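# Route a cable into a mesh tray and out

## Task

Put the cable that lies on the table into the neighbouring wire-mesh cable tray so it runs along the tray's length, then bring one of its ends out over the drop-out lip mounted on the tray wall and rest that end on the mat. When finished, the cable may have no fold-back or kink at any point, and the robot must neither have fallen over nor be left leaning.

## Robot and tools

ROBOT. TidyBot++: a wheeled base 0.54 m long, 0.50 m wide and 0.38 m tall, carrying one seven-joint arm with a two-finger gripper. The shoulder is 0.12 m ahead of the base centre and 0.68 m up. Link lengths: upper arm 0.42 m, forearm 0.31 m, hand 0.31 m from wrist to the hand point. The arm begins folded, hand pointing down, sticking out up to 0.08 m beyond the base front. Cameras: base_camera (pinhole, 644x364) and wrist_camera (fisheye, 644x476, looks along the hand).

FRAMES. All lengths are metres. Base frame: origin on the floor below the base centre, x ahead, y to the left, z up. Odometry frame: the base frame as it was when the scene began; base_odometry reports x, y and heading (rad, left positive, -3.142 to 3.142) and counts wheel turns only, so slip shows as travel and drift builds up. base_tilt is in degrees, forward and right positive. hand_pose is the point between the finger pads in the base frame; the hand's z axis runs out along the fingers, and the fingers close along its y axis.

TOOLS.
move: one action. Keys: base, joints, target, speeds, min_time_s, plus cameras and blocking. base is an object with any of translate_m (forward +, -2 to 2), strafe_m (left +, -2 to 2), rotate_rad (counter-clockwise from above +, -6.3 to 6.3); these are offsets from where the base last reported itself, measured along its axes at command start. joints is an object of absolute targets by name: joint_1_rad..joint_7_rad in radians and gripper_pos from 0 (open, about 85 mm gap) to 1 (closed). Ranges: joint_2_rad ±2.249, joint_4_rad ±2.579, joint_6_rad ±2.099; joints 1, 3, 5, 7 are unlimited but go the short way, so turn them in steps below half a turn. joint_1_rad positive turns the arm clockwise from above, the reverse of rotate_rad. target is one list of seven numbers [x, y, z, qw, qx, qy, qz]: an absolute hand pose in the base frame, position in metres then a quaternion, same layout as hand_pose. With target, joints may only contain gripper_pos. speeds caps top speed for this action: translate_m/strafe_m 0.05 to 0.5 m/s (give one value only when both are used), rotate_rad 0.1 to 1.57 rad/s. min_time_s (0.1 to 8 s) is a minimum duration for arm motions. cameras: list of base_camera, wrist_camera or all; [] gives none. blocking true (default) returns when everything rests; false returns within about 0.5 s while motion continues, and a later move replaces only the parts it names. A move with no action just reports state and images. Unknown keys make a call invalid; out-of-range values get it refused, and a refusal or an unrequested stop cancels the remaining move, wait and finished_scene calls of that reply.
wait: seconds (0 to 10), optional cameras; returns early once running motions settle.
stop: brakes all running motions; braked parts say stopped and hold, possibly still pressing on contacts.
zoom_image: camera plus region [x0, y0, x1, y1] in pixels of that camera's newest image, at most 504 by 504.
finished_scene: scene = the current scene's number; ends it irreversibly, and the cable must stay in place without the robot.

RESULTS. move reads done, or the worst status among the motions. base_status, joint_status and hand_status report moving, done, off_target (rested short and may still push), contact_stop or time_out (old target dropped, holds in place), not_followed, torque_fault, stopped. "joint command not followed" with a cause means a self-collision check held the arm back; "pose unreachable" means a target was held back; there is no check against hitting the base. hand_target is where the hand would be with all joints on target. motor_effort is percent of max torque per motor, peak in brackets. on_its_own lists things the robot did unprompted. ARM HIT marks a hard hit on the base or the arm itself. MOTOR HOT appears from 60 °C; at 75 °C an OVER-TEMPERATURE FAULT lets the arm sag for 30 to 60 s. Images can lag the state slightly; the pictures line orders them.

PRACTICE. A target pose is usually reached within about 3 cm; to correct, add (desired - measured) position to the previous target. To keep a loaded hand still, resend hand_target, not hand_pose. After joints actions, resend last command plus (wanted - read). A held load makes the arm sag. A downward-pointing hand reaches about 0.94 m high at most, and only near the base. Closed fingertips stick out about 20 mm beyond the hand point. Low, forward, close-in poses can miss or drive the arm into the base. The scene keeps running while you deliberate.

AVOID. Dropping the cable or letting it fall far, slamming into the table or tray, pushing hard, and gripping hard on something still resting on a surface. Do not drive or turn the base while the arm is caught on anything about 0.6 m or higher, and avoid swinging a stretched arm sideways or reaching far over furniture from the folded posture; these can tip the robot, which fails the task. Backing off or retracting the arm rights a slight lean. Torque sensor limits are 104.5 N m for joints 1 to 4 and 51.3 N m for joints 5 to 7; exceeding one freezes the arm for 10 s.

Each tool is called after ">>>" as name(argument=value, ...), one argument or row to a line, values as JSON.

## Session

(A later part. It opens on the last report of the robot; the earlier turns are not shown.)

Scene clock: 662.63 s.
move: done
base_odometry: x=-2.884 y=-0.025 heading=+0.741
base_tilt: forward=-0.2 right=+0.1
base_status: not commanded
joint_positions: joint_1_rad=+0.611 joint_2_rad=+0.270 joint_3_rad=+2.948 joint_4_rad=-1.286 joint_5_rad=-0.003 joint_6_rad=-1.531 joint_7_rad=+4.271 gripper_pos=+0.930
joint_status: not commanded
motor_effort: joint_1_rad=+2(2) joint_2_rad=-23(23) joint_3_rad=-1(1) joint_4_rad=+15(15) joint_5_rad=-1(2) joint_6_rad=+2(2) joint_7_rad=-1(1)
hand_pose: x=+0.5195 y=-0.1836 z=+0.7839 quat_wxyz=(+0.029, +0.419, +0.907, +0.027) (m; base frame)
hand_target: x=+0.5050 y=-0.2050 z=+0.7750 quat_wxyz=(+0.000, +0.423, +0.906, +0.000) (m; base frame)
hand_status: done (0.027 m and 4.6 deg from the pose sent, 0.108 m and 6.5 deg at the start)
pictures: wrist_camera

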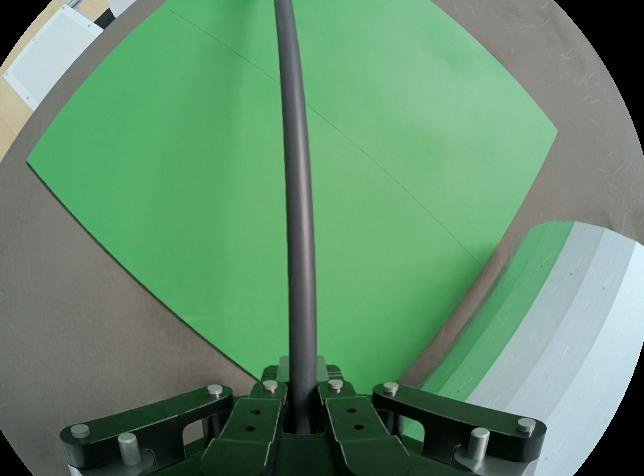

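>>> move(
  target=[0.50, -0.205, 0.742, 0, 0.423, 0.906, 0],
  min_time_s=1.5,
)

>>> move(
  joints={"gripper_pos":0.72},
)

>>> move(
  target=[0.50, -0.205, 0.87, 0, 0.423, 0.906, 0],
  min_time_s=1.5,
  cameras=["wrist_camera"],
)

>>> move(
  joints={"joint_1_rad":0.3,"joint_2_rad":-0.3,"joint_3_rad":3.14,"joint_4_rad":-1.5,"joint_5_rad":0,"joint_6_rad":-1.2,"joint_7_rad":1.57},
  cameras=["wrist_camera"],
)

Scene clock: 671.03 s.
move: done
base_odometry: x=-2.884 y=-0.025 heading=+0.741
base_tilt: forward=-0.2 right=+0.1
base_status: not commanded
joint_positions: joint_1_rad=+0.626 joint_2_rad=+0.270 joint_3_rad=+2.944 joint_4_rad=-1.349 joint_5_rad=-0.001 joint_6_rad=-1.518 joint_7_rad=+4.271 gripper_pos=+0.930
joint_status: not commanded
motor_effort: joint_1_rad=+1(2) joint_2_rad=-22(23) joint_3_rad=-1(1) joint_4_rad=+13(15) joint_5_rad=-2(2) joint_6_rad=+0(3) joint_7_rad=-1(1)
hand_pose: x=+0.5034 y=-0.1817 z=+0.7639 quat_wxyz=(+0.005, +0.425, +0.905, +0.026) (m; base frame)
hand_target: x=+0.5000 y=-0.2050 z=+0.7420 quat_wxyz=(+0.000, +0.423, +0.906, +0.000) (m; base frame)
hand_status: done (0.032 m and 3.1 deg from the pose sent, 0.051 m and 4.6 deg at the start)
pictures: none

Scene clock: 671.67 s.
move: done
base_odometry: x=-2.884 y=-0.025 heading=+0.741
base_tilt: forward=-0.2 right=+0.1
base_status: not commanded
joint_positions: joint_1_rad=+0.627 joint_2_rad=+0.270 joint_3_rad=+2.944 joint_4_rad=-1.354 joint_5_rad=-0.001 joint_6_rad=-1.518 joint_7_rad=+4.271 gripper_pos=+0.720
joint_status: all done
motor_effort: joint_1_rad=+1(2) joint_2_rad=-23(23) joint_3_rad=-1(1) joint_4_rad=+14(14) joint_5_rad=-1(1) joint_6_rad=+1(1) joint_7_rad=+0(1)
hand_pose: x=+0.5019 y=-0.1813 z=+0.7623 quat_wxyz=(+0.003, +0.425, +0.905, +0.026) (m; base frame)
hand_target: x=+0.5000 y=-0.2050 z=+0.7420 quat_wxyz=(+0.000, +0.423, +0.906, +0.000) (m; base frame)
hand_status: not commanded
pictures: none

Scene clock: 673.47 s.
move: done
base_odometry: x=-2.884 y=-0.025 heading=+0.741
base_tilt: forward=-0.2 right=+0.1
base_status: not commanded
joint_positions: joint_1_rad=+0.627 joint_2_rad=+0.302 joint_3_rad=+2.919 joint_4_rad=-0.930 joint_5_rad=+0.018 joint_6_rad=-1.842 joint_7_rad=+4.271 gripper_pos=+0.720
joint_status: not commanded
motor_effort: joint_1_rad=+2(2) joint_2_rad=-23(24) joint_3_rad=-1(1) joint_4_rad=+13(15) joint_5_rad=-1(1) joint_6_rad=+1(2) joint_7_rad=-1(1)
hand_pose: x=+0.5139 y=-0.1922 z=+0.8807 quat_wxyz=(+0.037, +0.418, +0.907, +0.025) (m; base frame)
hand_target: x=+0.5000 y=-0.2050 z=+0.8700 quat_wxyz=(+0.000, +0.423, +0.906, +0.000) (m; base frame)
hand_status: done (0.022 m and 5.1 deg from the pose sent, 0.110 m and 3.1 deg at the start)
pictures: wrist_camera

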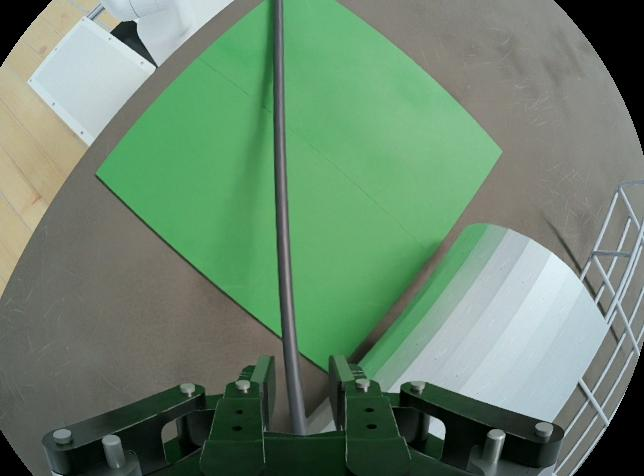

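Scene clock: 676.67 s.
move: done
base_odometry: x=-2.884 y=-0.025 heading=+0.741
base_tilt: forward=-0.2 right=+0.1
base_status: not commanded
joint_positions: joint_1_rad=+0.320 joint_2_rad=-0.291 joint_3_rad=+3.125 joint_4_rad=-1.475 joint_5_rad=+0.018 joint_6_rad=-1.259 joint_7_rad=+1.629 gripper_pos=+0.720
joint_status: all done
motor_effort: joint_1_rad=+2(3) joint_2_rad=-7(24) joint_3_rad=+0(2) joint_4_rad=+16(16) joint_5_rad=+0(2) joint_6_rad=+7(7) joint_7_rad=+0(1)
hand_pose: x=+0.4718 y=-0.1134 z=+0.9653 quat_wxyz=(+0.073, +0.932, -0.115, +0.335) (m; base frame)
hand_target: x=+0.4816 y=-0.1100 z=+0.9681 quat_wxyz=(+0.054, +0.922, -0.139, +0.358) (m; base frame)
hand_status: not commanded
pictures: wrist_camera

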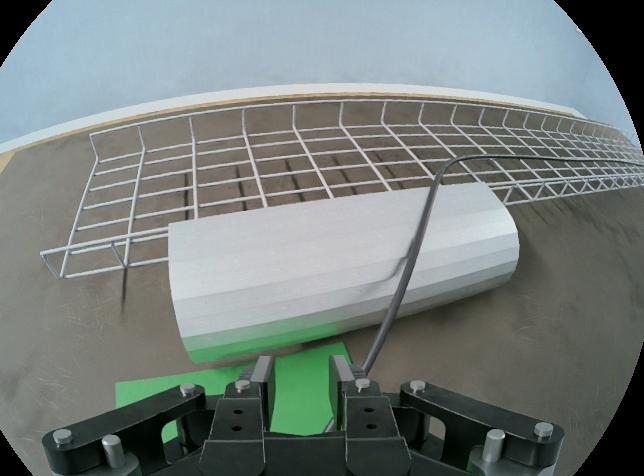

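>>> move(
  target=[0.42, -0.11, 0.84, 0, 0.423, 0.906, 0],
  joints={"gripper_pos":0.3},
  min_time_s=2.5,
  cameras=["wrist_camera"],
)

Scene clock: 713.30 s.
move: done
base_odometry: x=-2.884 y=-0.025 heading=+0.741
base_tilt: forward=-0.2 right=+0.1
base_status: not commanded
joint_positions: joint_1_rad=+0.213 joint_2_rad=-0.004 joint_3_rad=+3.294 joint_4_rad=-1.417 joint_5_rad=+0.018 joint_6_rad=-1.670 joint_7_rad=+4.141 gripper_pos=+0.300
joint_status: all done
motor_effort: joint_1_rad=+1(2) joint_2_rad=-14(15) joint_3_rad=+0(1) joint_4_rad=+14(16) joint_5_rad=+0(1) joint_6_rad=+0(7) joint_7_rad=+0(1)
hand_pose: x=+0.4244 y=-0.1214 z=+0.8413 quat_wxyz=(+0.030, +0.452, +0.891, -0.006) (m; base frame)
hand_target: x=+0.4200 y=-0.1100 z=+0.8400 quat_wxyz=(+0.000, +0.423, +0.906, +0.000) (m; base frame)
hand_status: done (0.012 m and 5.1 deg from the pose sent, 0.136 m and 146.2 deg at the start)
pictures: wrist_camera

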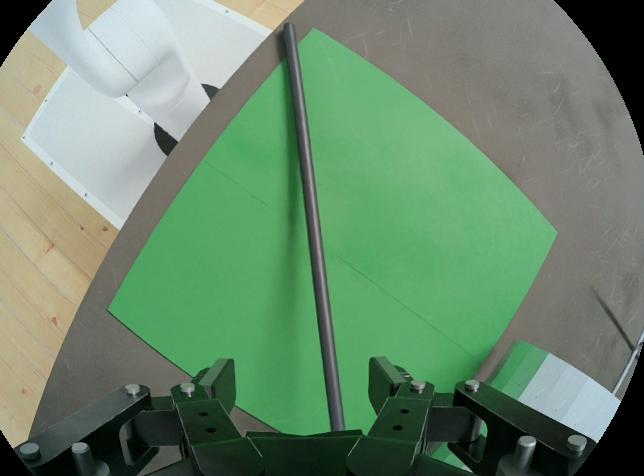

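>>> move(
  target=[0.352, -0.012, 0.742, 0, 0.3985, 0.917, 0],
  min_time_s=2,
  cameras=["wrist_camera"],
)

Scene clock: 727.17 s.
move: done
base_odometry: x=-2.884 y=-0.025 heading=+0.741
base_tilt: forward=-0.2 right=+0.1
base_status: not commanded
joint_positions: joint_1_rad=-0.388 joint_2_rad=-0.196 joint_3_rad=+3.484 joint_4_rad=-1.878 joint_5_rad=+0.018 joint_6_rad=-1.498 joint_7_rad=+3.883 gripper_pos=+0.300
joint_status: not commanded
motor_effort: joint_1_rad=+1(2) joint_2_rad=-7(15) joint_3_rad=+0(1) joint_4_rad=+13(14) joint_5_rad=-2(2) joint_6_rad=+0(2) joint_7_rad=-1(1)
hand_pose: x=+0.3421 y=+0.0037 z=+0.7465 quat_wxyz=(-0.033, +0.377, +0.925, +0.011) (m; base frame)
hand_target: x=+0.3520 y=-0.0120 z=+0.7420 quat_wxyz=(+0.000, +0.399, +0.917, +0.000) (m; base frame)
hand_status: done (0.019 m and 4.7 deg from the pose sent, 0.165 m and 7.7 deg at the start)
pictures: wrist_camera

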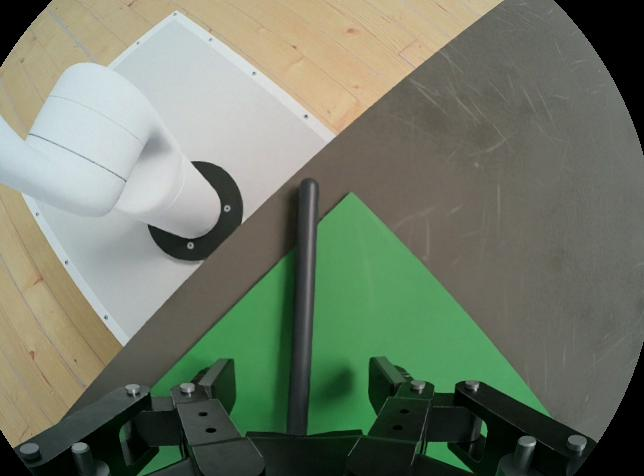

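>>> move(
  joints={"gripper_pos":0.94},
)

>>> move(
  target=[0.40, -0.03, 0.80, 0, 0.25, 0.968, 0],
  min_time_s=2.5,
)

>>> move(
  target=[0.46, -0.08, 0.80, 0, 0.06, 0.998, 0],
  min_time_s=3,
  cameras=["wrist_camera"],
)

Scene clock: 733.97 s.
move: done
base_odometry: x=-2.884 y=-0.025 heading=+0.741
base_tilt: forward=-0.2 right=+0.1
base_status: not commanded
joint_positions: joint_1_rad=-0.389 joint_2_rad=-0.196 joint_3_rad=+3.484 joint_4_rad=-1.878 joint_5_rad=+0.018 joint_6_rad=-1.497 joint_7_rad=+3.881 gripper_pos=+0.926
joint_status: all done
motor_effort: joint_1_rad=+1(2) joint_2_rad=-7(7) joint_3_rad=+0(1) joint_4_rad=+13(14) joint_5_rad=-1(2) joint_6_rad=+0(1) joint_7_rad=-1(1)
hand_pose: x=+0.3426 y=+0.0037 z=+0.7464 quat_wxyz=(-0.032, +0.378, +0.925, +0.011) (m; base frame)
hand_target: x=+0.3520 y=-0.0120 z=+0.7420 quat_wxyz=(+0.000, +0.399, +0.917, +0.000) (m; base frame)
hand_status: not commanded
pictures: none

Scene clock: 736.77 s.
move: done
base_odometry: x=-2.884 y=-0.025 heading=+0.741
base_tilt: forward=-0.2 right=+0.1
base_status: not commanded
joint_positions: joint_1_rad=-0.161 joint_2_rad=-0.108 joint_3_rad=+3.381 joint_4_rad=-1.644 joint_5_rad=+0.018 joint_6_rad=-1.549 joint_7_rad=+4.234 gripper_pos=+0.926
joint_status: not commanded
motor_effort: joint_1_rad=+1(2) joint_2_rad=-10(11) joint_3_rad=-1(1) joint_4_rad=+14(15) joint_5_rad=+0(1) joint_6_rad=+1(2) joint_7_rad=+0(1)
hand_pose: x=+0.4071 y=-0.0293 z=+0.7997 quat_wxyz=(+0.026, +0.274, +0.961, +0.009) (m; base frame)
hand_target: x=+0.4000 y=-0.0300 z=+0.8000 quat_wxyz=(+0.000, +0.250, +0.968, +0.000) (m; base frame)
hand_status: done (0.007 m and 4.3 deg from the pose sent, 0.085 m and 16.0 deg at the start)
pictures: none

Scene clock: 740.07 s.
move: done
base_odometry: x=-2.884 y=-0.025 heading=+0.741
base_tilt: forward=-0.2 right=+0.1
base_status: not commanded
joint_positions: joint_1_rad=-0.052 joint_2_rad=+0.050 joint_3_rad=+3.425 joint_4_rad=-1.485 joint_5_rad=+0.018 joint_6_rad=-1.553 joint_7_rad=+4.799 gripper_pos=+0.926
joint_status: not commanded
motor_effort: joint_1_rad=+1(2) joint_2_rad=-15(16) joint_3_rad=+0(1) joint_4_rad=+15(15) joint_5_rad=+0(1) joint_6_rad=+2(3) joint_7_rad=+0(1)
hand_pose: x=+0.4640 y=-0.0834 z=+0.8031 quat_wxyz=(+0.025, +0.072, +0.997, -0.020) (m; base frame)
hand_target: x=+0.4600 y=-0.0800 z=+0.8000 quat_wxyz=(+0.000, +0.060, +0.998, +0.000) (m; base frame)
hand_status: done (0.006 m and 3.9 deg from the pose sent, 0.073 m and 25.2 deg at the start)
pictures: wrist_camera

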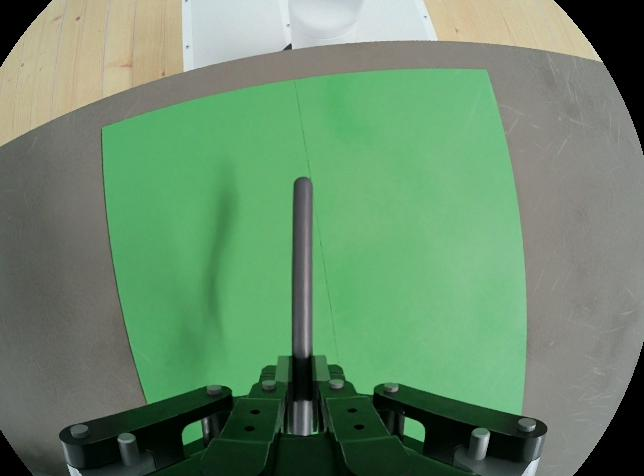

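>>> move(
  target=[0.48, -0.09, 0.75, 0, 0.06, 0.998, 0],
  min_time_s=2,
)

>>> move(
  joints={"gripper_pos":0.72},
)

>>> move(
  target=[0.46, -0.09, 0.86, 0, 0.06, 0.998, 0],
  min_time_s=1.5,
  cameras=["wrist_camera"],
)

>>> move(
  joints={"joint_1_rad":0.3,"joint_2_rad":-0.3,"joint_3_rad":3.14,"joint_4_rad":-1.5,"joint_5_rad":0,"joint_6_rad":-1.2,"joint_7_rad":1.57},
  cameras=["wrist_camera"],
)

>>> zoom_image(
  camera="wrist_camera",
  region=[300, 80, 644, 400],
)

Scene clock: 747.53 s.
move: done
base_odometry: x=-2.884 y=-0.025 heading=+0.741
base_tilt: forward=-0.2 right=+0.1
base_status: not commanded
joint_positions: joint_1_rad=-0.083 joint_2_rad=+0.106 joint_3_rad=+3.536 joint_4_rad=-1.528 joint_5_rad=+0.005 joint_6_rad=-1.508 joint_7_rad=+4.851 gripper_pos=+0.926
joint_status: not commanded
motor_effort: joint_1_rad=+2(2) joint_2_rad=-16(17) joint_3_rad=+1(1) joint_4_rad=+13(15) joint_5_rad=+0(1) joint_6_rad=+0(2) joint_7_rad=-1(1)
hand_pose: x=+0.4653 y=-0.1061 z=+0.7714 quat_wxyz=(-0.001, +0.085, +0.996, -0.023) (m; base frame)
hand_target: x=+0.4800 y=-0.0900 z=+0.7500 quat_wxyz=(+0.000, +0.060, +0.998, +0.000) (m; base frame)
hand_status: done (0.031 m and 3.9 deg from the pose sent, 0.056 m and 3.9 deg at the start)
pictures: none

Scene clock: 748.17 s.
move: done
base_odometry: x=-2.884 y=-0.025 heading=+0.741
base_tilt: forward=-0.2 right=+0.1
base_status: not commanded
joint_positions: joint_1_rad=-0.083 joint_2_rad=+0.112 joint_3_rad=+3.538 joint_4_rad=-1.533 joint_5_rad=+0.005 joint_6_rad=-1.508 joint_7_rad=+4.852 gripper_pos=+0.720
joint_status: all done
motor_effort: joint_1_rad=+1(2) joint_2_rad=-17(17) joint_3_rad=+1(1) joint_4_rad=+14(14) joint_5_rad=+0(1) joint_6_rad=+0(1) joint_7_rad=+0(1)
hand_pose: x=+0.4639 y=-0.1061 z=+0.7679 quat_wxyz=(-0.006, +0.086, +0.996, -0.023) (m; base frame)
hand_target: x=+0.4800 y=-0.0900 z=+0.7500 quat_wxyz=(+0.000, +0.060, +0.998, +0.000) (m; base frame)
hand_status: not commanded
pictures: none

Scene clock: 749.97 s.
move: done
base_odometry: x=-2.884 y=-0.025 heading=+0.741
base_tilt: forward=-0.2 right=+0.1
base_status: not commanded
joint_positions: joint_1_rad=-0.066 joint_2_rad=+0.112 joint_3_rad=+3.521 joint_4_rad=-1.259 joint_5_rad=+0.005 joint_6_rad=-1.743 joint_7_rad=+4.852 gripper_pos=+0.720
joint_status: not commanded
motor_effort: joint_1_rad=+1(2) joint_2_rad=-17(18) joint_3_rad=+0(1) joint_4_rad=+13(14) joint_5_rad=+0(1) joint_6_rad=+0(1) joint_7_rad=+0(1)
hand_pose: x=+0.4702 y=-0.1047 z=+0.8534 quat_wxyz=(+0.012, +0.086, +0.996, -0.026) (m; base frame)
hand_target: x=+0.4600 y=-0.0900 z=+0.8600 quat_wxyz=(+0.000, +0.060, +0.998, +0.000) (m; base frame)
hand_status: done (0.019 m and 4.4 deg from the pose sent, 0.094 m and 4.0 deg at the start)
pictures: wrist_camera

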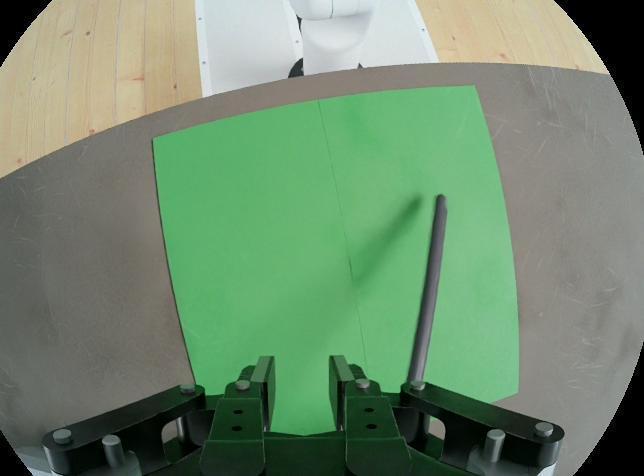

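Scene clock: 753.23 s.
move: done
base_odometry: x=-2.884 y=-0.025 heading=+0.741
base_tilt: forward=-0.3 right=+0.1
base_status: not commanded
joint_positions: joint_1_rad=+0.282 joint_2_rad=-0.289 joint_3_rad=+3.153 joint_4_rad=-1.475 joint_5_rad=+0.005 joint_6_rad=-1.258 joint_7_rad=+7.798 gripper_pos=+0.720
joint_status: all done
motor_effort: joint_1_rad=+1(2) joint_2_rad=-7(19) joint_3_rad=+0(1) joint_4_rad=+16(16) joint_5_rad=+0(2) joint_6_rad=+6(7) joint_7_rad=-1(1)
hand_pose: x=+0.4746 y=-0.1080 z=+0.9644 quat_wxyz=(-0.041, -0.925, +0.164, -0.339) (m; base frame)
hand_target: x=+0.4816 y=-0.1100 z=+0.9681 quat_wxyz=(-0.054, -0.922, +0.139, -0.358) (m; base frame)
hand_status: not commanded
pictures: wrist_camera

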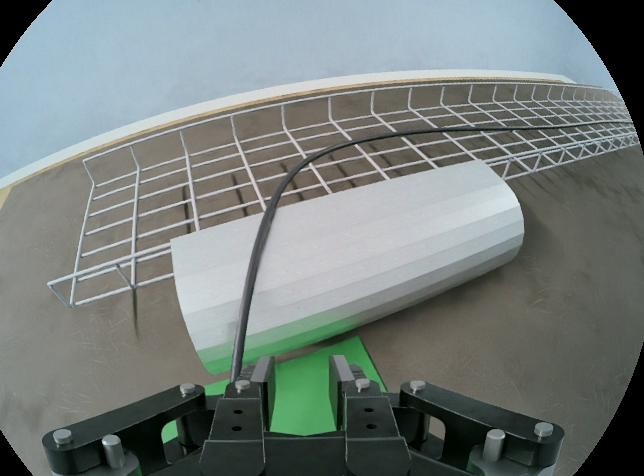

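Scaled by 1.465.

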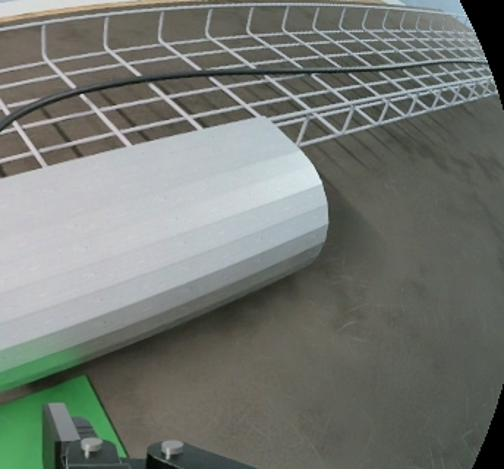

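>>> move(
  target=[0.42, -0.02, 0.86, 0, 0.06, 0.998, 0],
  min_time_s=2,
  cameras=["wrist_camera"],
)

>>> zoom_image(
  camera="wrist_camera",
  region=[180, 120, 480, 420],
)

Scene clock: 761.27 s.
move: done
base_odometry: x=-2.884 y=-0.025 heading=+0.741
base_tilt: forward=-0.2 right=+0.1
base_status: not commanded
joint_positions: joint_1_rad=-0.005 joint_2_rad=-0.038 joint_3_rad=+3.218 joint_4_rad=-1.386 joint_5_rad=+0.005 joint_6_rad=-1.735 joint_7_rad=+4.716 gripper_pos=+0.720
joint_status: not commanded
motor_effort: joint_1_rad=+1(2) joint_2_rad=-13(14) joint_3_rad=+0(1) joint_4_rad=+14(16) joint_5_rad=+0(1) joint_6_rad=+1(7) joint_7_rad=+0(1)
hand_pose: x=+0.4278 y=-0.0229 z=+0.8610 quat_wxyz=(+0.029, +0.035, +0.999, -0.002) (m; base frame)
hand_target: x=+0.4200 y=-0.0200 z=+0.8600 quat_wxyz=(+0.000, +0.060, +0.998, +0.000) (m; base frame)
hand_status: done (0.008 m and 4.4 deg from the pose sent, 0.147 m and 167.6 deg at the start)
pictures: wrist_camera

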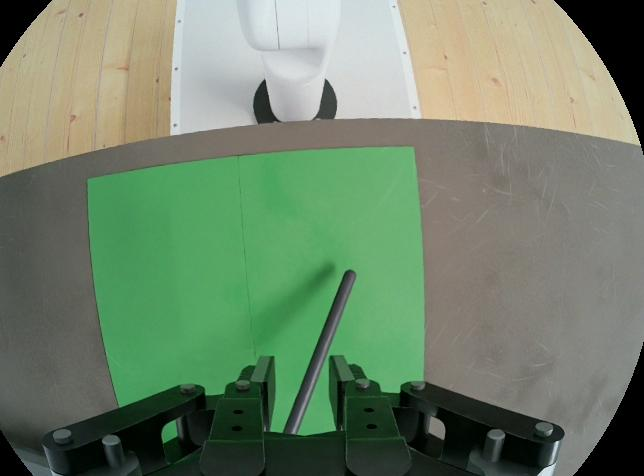

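Scaled by 1.680.

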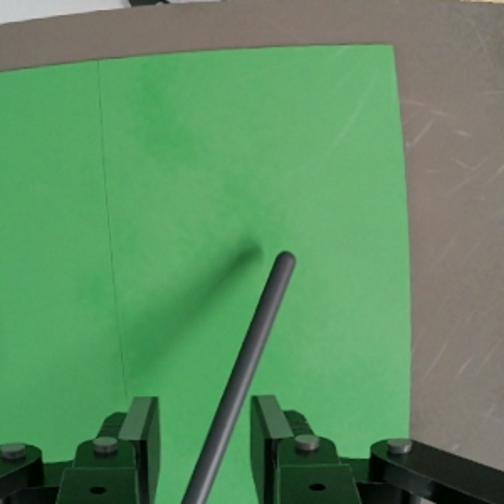

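>>> move(
  target=[0.455, -0.002, 0.755, 0, 0.173, 0.985, 0],
  joints={"gripper_pos":0.3},
  min_time_s=2,
  cameras=["wrist_camera"],
)

Scene clock: 776.47 s.
move: done
base_odometry: x=-2.884 y=-0.025 heading=+0.741
base_tilt: forward=-0.2 right=+0.1
base_status: not commanded
joint_positions: joint_1_rad=+0.069 joint_2_rad=+0.032 joint_3_rad=+3.071 joint_4_rad=-1.603 joint_5_rad=+0.005 joint_6_rad=-1.514 joint_7_rad=+4.426 gripper_pos=+0.300
joint_status: all done
motor_effort: joint_1_rad=+1(2) joint_2_rad=-15(16) joint_3_rad=+0(1) joint_4_rad=+14(14) joint_5_rad=-1(1) joint_6_rad=+0(1) joint_7_rad=+0(1)
hand_pose: x=+0.4431 y=+0.0002 z=+0.7708 quat_wxyz=(-0.004, +0.142, +0.990, -0.002) (m; base frame)
hand_target: x=+0.4550 y=-0.0020 z=+0.7550 quat_wxyz=(+0.000, +0.173, +0.985, +0.000) (m; base frame)
hand_status: done (0.020 m and 3.6 deg from the pose sent, 0.111 m and 16.3 deg at the start)
pictures: wrist_camera

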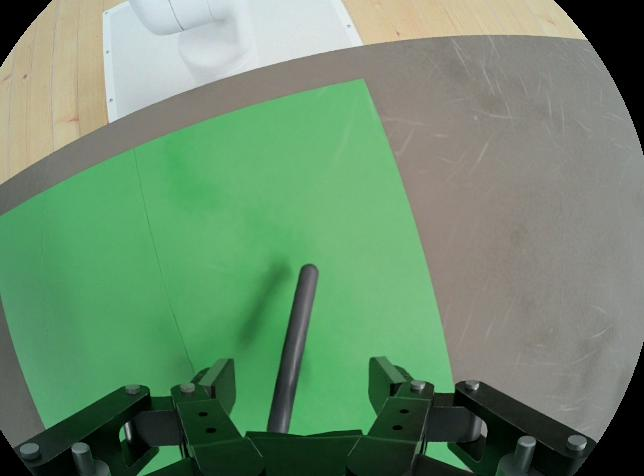

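>>> move(
  joints={"gripper_pos":0.94},
)

>>> move(
  target=[0.37, -0.04, 0.752, 0, 0.06, 0.998, 0],
  min_time_s=2.5,
  cameras=["wrist_camera"],
)

Scene clock: 783.20 s.
move: done
base_odometry: x=-2.884 y=-0.025 heading=+0.741
base_tilt: forward=-0.2 right=+0.1
base_status: not commanded
joint_positions: joint_1_rad=+0.070 joint_2_rad=+0.032 joint_3_rad=+3.071 joint_4_rad=-1.603 joint_5_rad=+0.005 joint_6_rad=-1.513 joint_7_rad=+4.424 gripper_pos=+0.924
joint_status: all done
motor_effort: joint_1_rad=+1(2) joint_2_rad=-15(15) joint_3_rad=+0(0) joint_4_rad=+14(14) joint_5_rad=-1(1) joint_6_rad=+0(1) joint_7_rad=+0(1)
hand_pose: x=+0.4434 y=+0.0001 z=+0.7708 quat_wxyz=(-0.003, +0.143, +0.990, -0.002) (m; base frame)
hand_target: x=+0.4550 y=-0.0020 z=+0.7550 quat_wxyz=(+0.000, +0.173, +0.985, +0.000) (m; base frame)
hand_status: not commanded
pictures: none

Scene clock: 786.00 s.
move: done
base_odometry: x=-2.884 y=-0.025 heading=+0.741
base_tilt: forward=-0.2 right=+0.1
base_status: not commanded
joint_positions: joint_1_rad=+0.366 joint_2_rad=-0.122 joint_3_rad=+2.972 joint_4_rad=-1.786 joint_5_rad=+0.005 joint_6_rad=-1.508 joint_7_rad=+4.739 gripper_pos=+0.924
joint_status: not commanded
motor_effort: joint_1_rad=+1(2) joint_2_rad=-10(15) joint_3_rad=+0(1) joint_4_rad=+13(14) joint_5_rad=+0(1) joint_6_rad=-1(1) joint_7_rad=+0(1)
hand_pose: x=+0.3647 y=-0.0475 z=+0.7582 quat_wxyz=(-0.018, +0.085, +0.996, -0.011) (m; base frame)
hand_target: x=+0.3700 y=-0.0400 z=+0.7520 quat_wxyz=(+0.000, +0.060, +0.998, +0.000) (m; base frame)
hand_status: done (0.011 m and 3.8 deg from the pose sent, 0.086 m and 9.6 deg at the start)
pictures: wrist_camera

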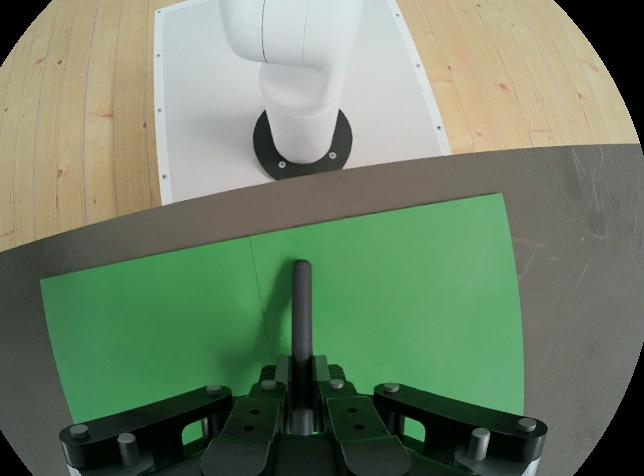

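Tip near the mat edge but on it. Lower and release.

>>> move(
  target=[0.385, -0.04, 0.735, 0, 0.06, 0.998, 0],
  min_time_s=1.5,
)

>>> move(
  joints={"gripper_pos":0.7},
)

>>> move(
  target=[0.42, -0.04, 0.86, 0, 0.06, 0.998, 0],
  min_time_s=1.5,
  cameras=["wrist_camera"],
)

>>> move(
  joints={"joint_1_rad":0.4,"joint_2_rad":-0.3,"joint_3_rad":3.14,"joint_4_rad":-1.5,"joint_5_rad":0,"joint_6_rad":-1.2,"joint_7_rad":1.57},
  cameras=["wrist_camera"],
)

Scene clock: 794.67 s.
move: done
base_odometry: x=-2.884 y=-0.025 heading=+0.741
base_tilt: forward=-0.3 right=+0.1
base_status: not commanded
joint_positions: joint_1_rad=+0.300 joint_2_rad=-0.122 joint_3_rad=+3.019 joint_4_rad=-1.811 joint_5_rad=+0.005 joint_6_rad=-1.470 joint_7_rad=+4.740 gripper_pos=+0.924
joint_status: not commanded
motor_effort: joint_1_rad=+1(2) joint_2_rad=-9(10) joint_3_rad=+0(1) joint_4_rad=+13(13) joint_5_rad=-1(2) joint_6_rad=+2(3) joint_7_rad=+0(1)
hand_pose: x=+0.3695 y=-0.0439 z=+0.7507 quat_wxyz=(-0.010, +0.075, +0.997, -0.009) (m; base frame)
hand_target: x=+0.3850 y=-0.0400 z=+0.7350 quat_wxyz=(+0.000, +0.060, +0.998, +0.000) (m; base frame)
hand_status: done (0.022 m and 2.3 deg from the pose sent, 0.032 m and 3.8 deg at the start)
pictures: none

Scene clock: 795.33 s.
move: done
base_odometry: x=-2.884 y=-0.025 heading=+0.741
base_tilt: forward=-0.2 right=+0.1
base_status: not commanded
joint_positions: joint_1_rad=+0.298 joint_2_rad=-0.117 joint_3_rad=+3.019 joint_4_rad=-1.813 joint_5_rad=+0.005 joint_6_rad=-1.449 joint_7_rad=+4.740 gripper_pos=+0.700
joint_status: all done
motor_effort: joint_1_rad=+1(1) joint_2_rad=-10(11) joint_3_rad=+1(1) joint_4_rad=+14(14) joint_5_rad=+0(1) joint_6_rad=+0(3) joint_7_rad=-1(1)
hand_pose: x=+0.3755 y=-0.0446 z=+0.7487 quat_wxyz=(-0.003, +0.074, +0.997, -0.009) (m; base frame)
hand_target: x=+0.3850 y=-0.0400 z=+0.7350 quat_wxyz=(+0.000, +0.060, +0.998, +0.000) (m; base frame)
hand_status: not commanded
pictures: none

Scene clock: 797.13 s.
move: done
base_odometry: x=-2.884 y=-0.025 heading=+0.741
base_tilt: forward=-0.2 right=+0.1
base_status: not commanded
joint_positions: joint_1_rad=+0.086 joint_2_rad=-0.037 joint_3_rad=+3.196 joint_4_rad=-1.380 joint_5_rad=+0.005 joint_6_rad=-1.733 joint_7_rad=+4.740 gripper_pos=+0.700
joint_status: not commanded
motor_effort: joint_1_rad=+1(2) joint_2_rad=-13(13) joint_3_rad=+0(0) joint_4_rad=+14(15) joint_5_rad=-1(1) joint_6_rad=+0(2) joint_7_rad=+0(1)
hand_pose: x=+0.4276 y=-0.0440 z=+0.8629 quat_wxyz=(+0.033, +0.057, +0.998, -0.004) (m; base frame)
hand_target: x=+0.4200 y=-0.0400 z=+0.8600 quat_wxyz=(+0.000, +0.060, +0.998, +0.000) (m; base frame)
hand_status: done (0.009 m and 3.8 deg from the pose sent, 0.120 m and 1.9 deg at the start)
pictures: wrist_camera

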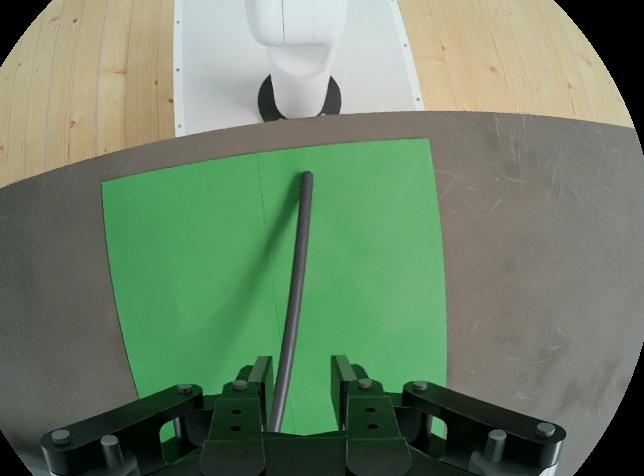

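Scene clock: 800.53 s.
move: done
base_odometry: x=-2.884 y=-0.025 heading=+0.741
base_tilt: forward=-0.2 right=+0.1
base_status: not commanded
joint_positions: joint_1_rad=+0.382 joint_2_rad=-0.286 joint_3_rad=+3.154 joint_4_rad=-1.474 joint_5_rad=+0.005 joint_6_rad=-1.258 joint_7_rad=+7.799 gripper_pos=+0.700
joint_status: all done
motor_effort: joint_1_rad=+1(3) joint_2_rad=-7(14) joint_3_rad=+0(1) joint_4_rad=+16(16) joint_5_rad=-1(3) joint_6_rad=+6(7) joint_7_rad=+0(1)
hand_pose: x=+0.4625 y=-0.1441 z=+0.9639 quat_wxyz=(-0.058, -0.916, +0.210, -0.336) (m; base frame)
hand_target: x=+0.4688 y=-0.1457 z=+0.9681 quat_wxyz=(-0.072, -0.914, +0.185, -0.355) (m; base frame)
hand_status: not commanded
pictures: wrist_camera

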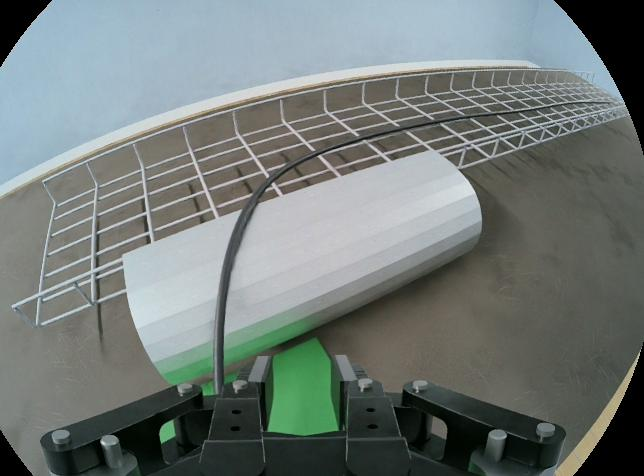

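>>> zoom_image(
  camera="wrist_camera",
  region=[440, 50, 640, 190],
)

>>> move(
  base={"strafe_m":-1.1},
  joints={"joint_1_rad":0.7},
  cameras=["wrist_camera"],
)

>>> zoom_image(
  camera="wrist_camera",
  region=[300, 60, 600, 260],
)

Scaled by 2.520.

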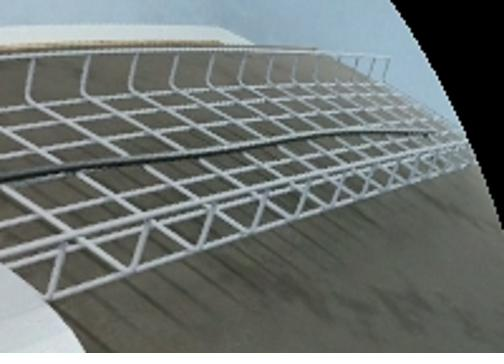

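Scene clock: 808.17 s.
move: done
base_odometry: x=-2.141 y=-0.836 heading=+0.742
base_tilt: forward=-0.3 right=+0.1
base_status: done
joint_positions: joint_1_rad=+0.684 joint_2_rad=-0.293 joint_3_rad=+3.142 joint_4_rad=-1.475 joint_5_rad=+0.005 joint_6_rad=-1.254 joint_7_rad=+7.799 gripper_pos=+0.700
joint_status: all done
motor_effort: joint_1_rad=+2(3) joint_2_rad=-7(9) joint_3_rad=+0(2) joint_4_rad=+16(16) joint_5_rad=-1(1) joint_6_rad=+6(7) joint_7_rad=+0(1)
hand_pose: x=+0.4067 y=-0.2347 z=+0.9667 quat_wxyz=(-0.109, -0.875, +0.339, -0.328) (m; base frame)
hand_target: x=+0.4101 y=-0.2425 z=+0.9681 quat_wxyz=(-0.124, -0.876, +0.319, -0.340) (m; base frame)
hand_status: not commanded
pictures: wrist_camera

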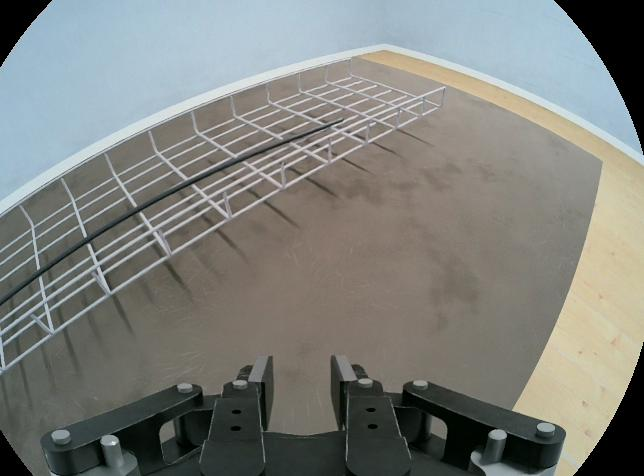

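Scaled by 1.680.

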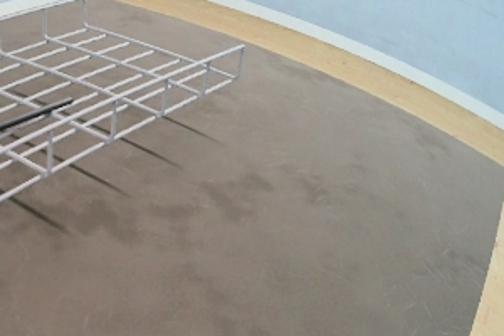

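The cable is in the tray, with its end inside.

>>> finished_scene(
  scene=2,
)

The scene is finished: the task was done.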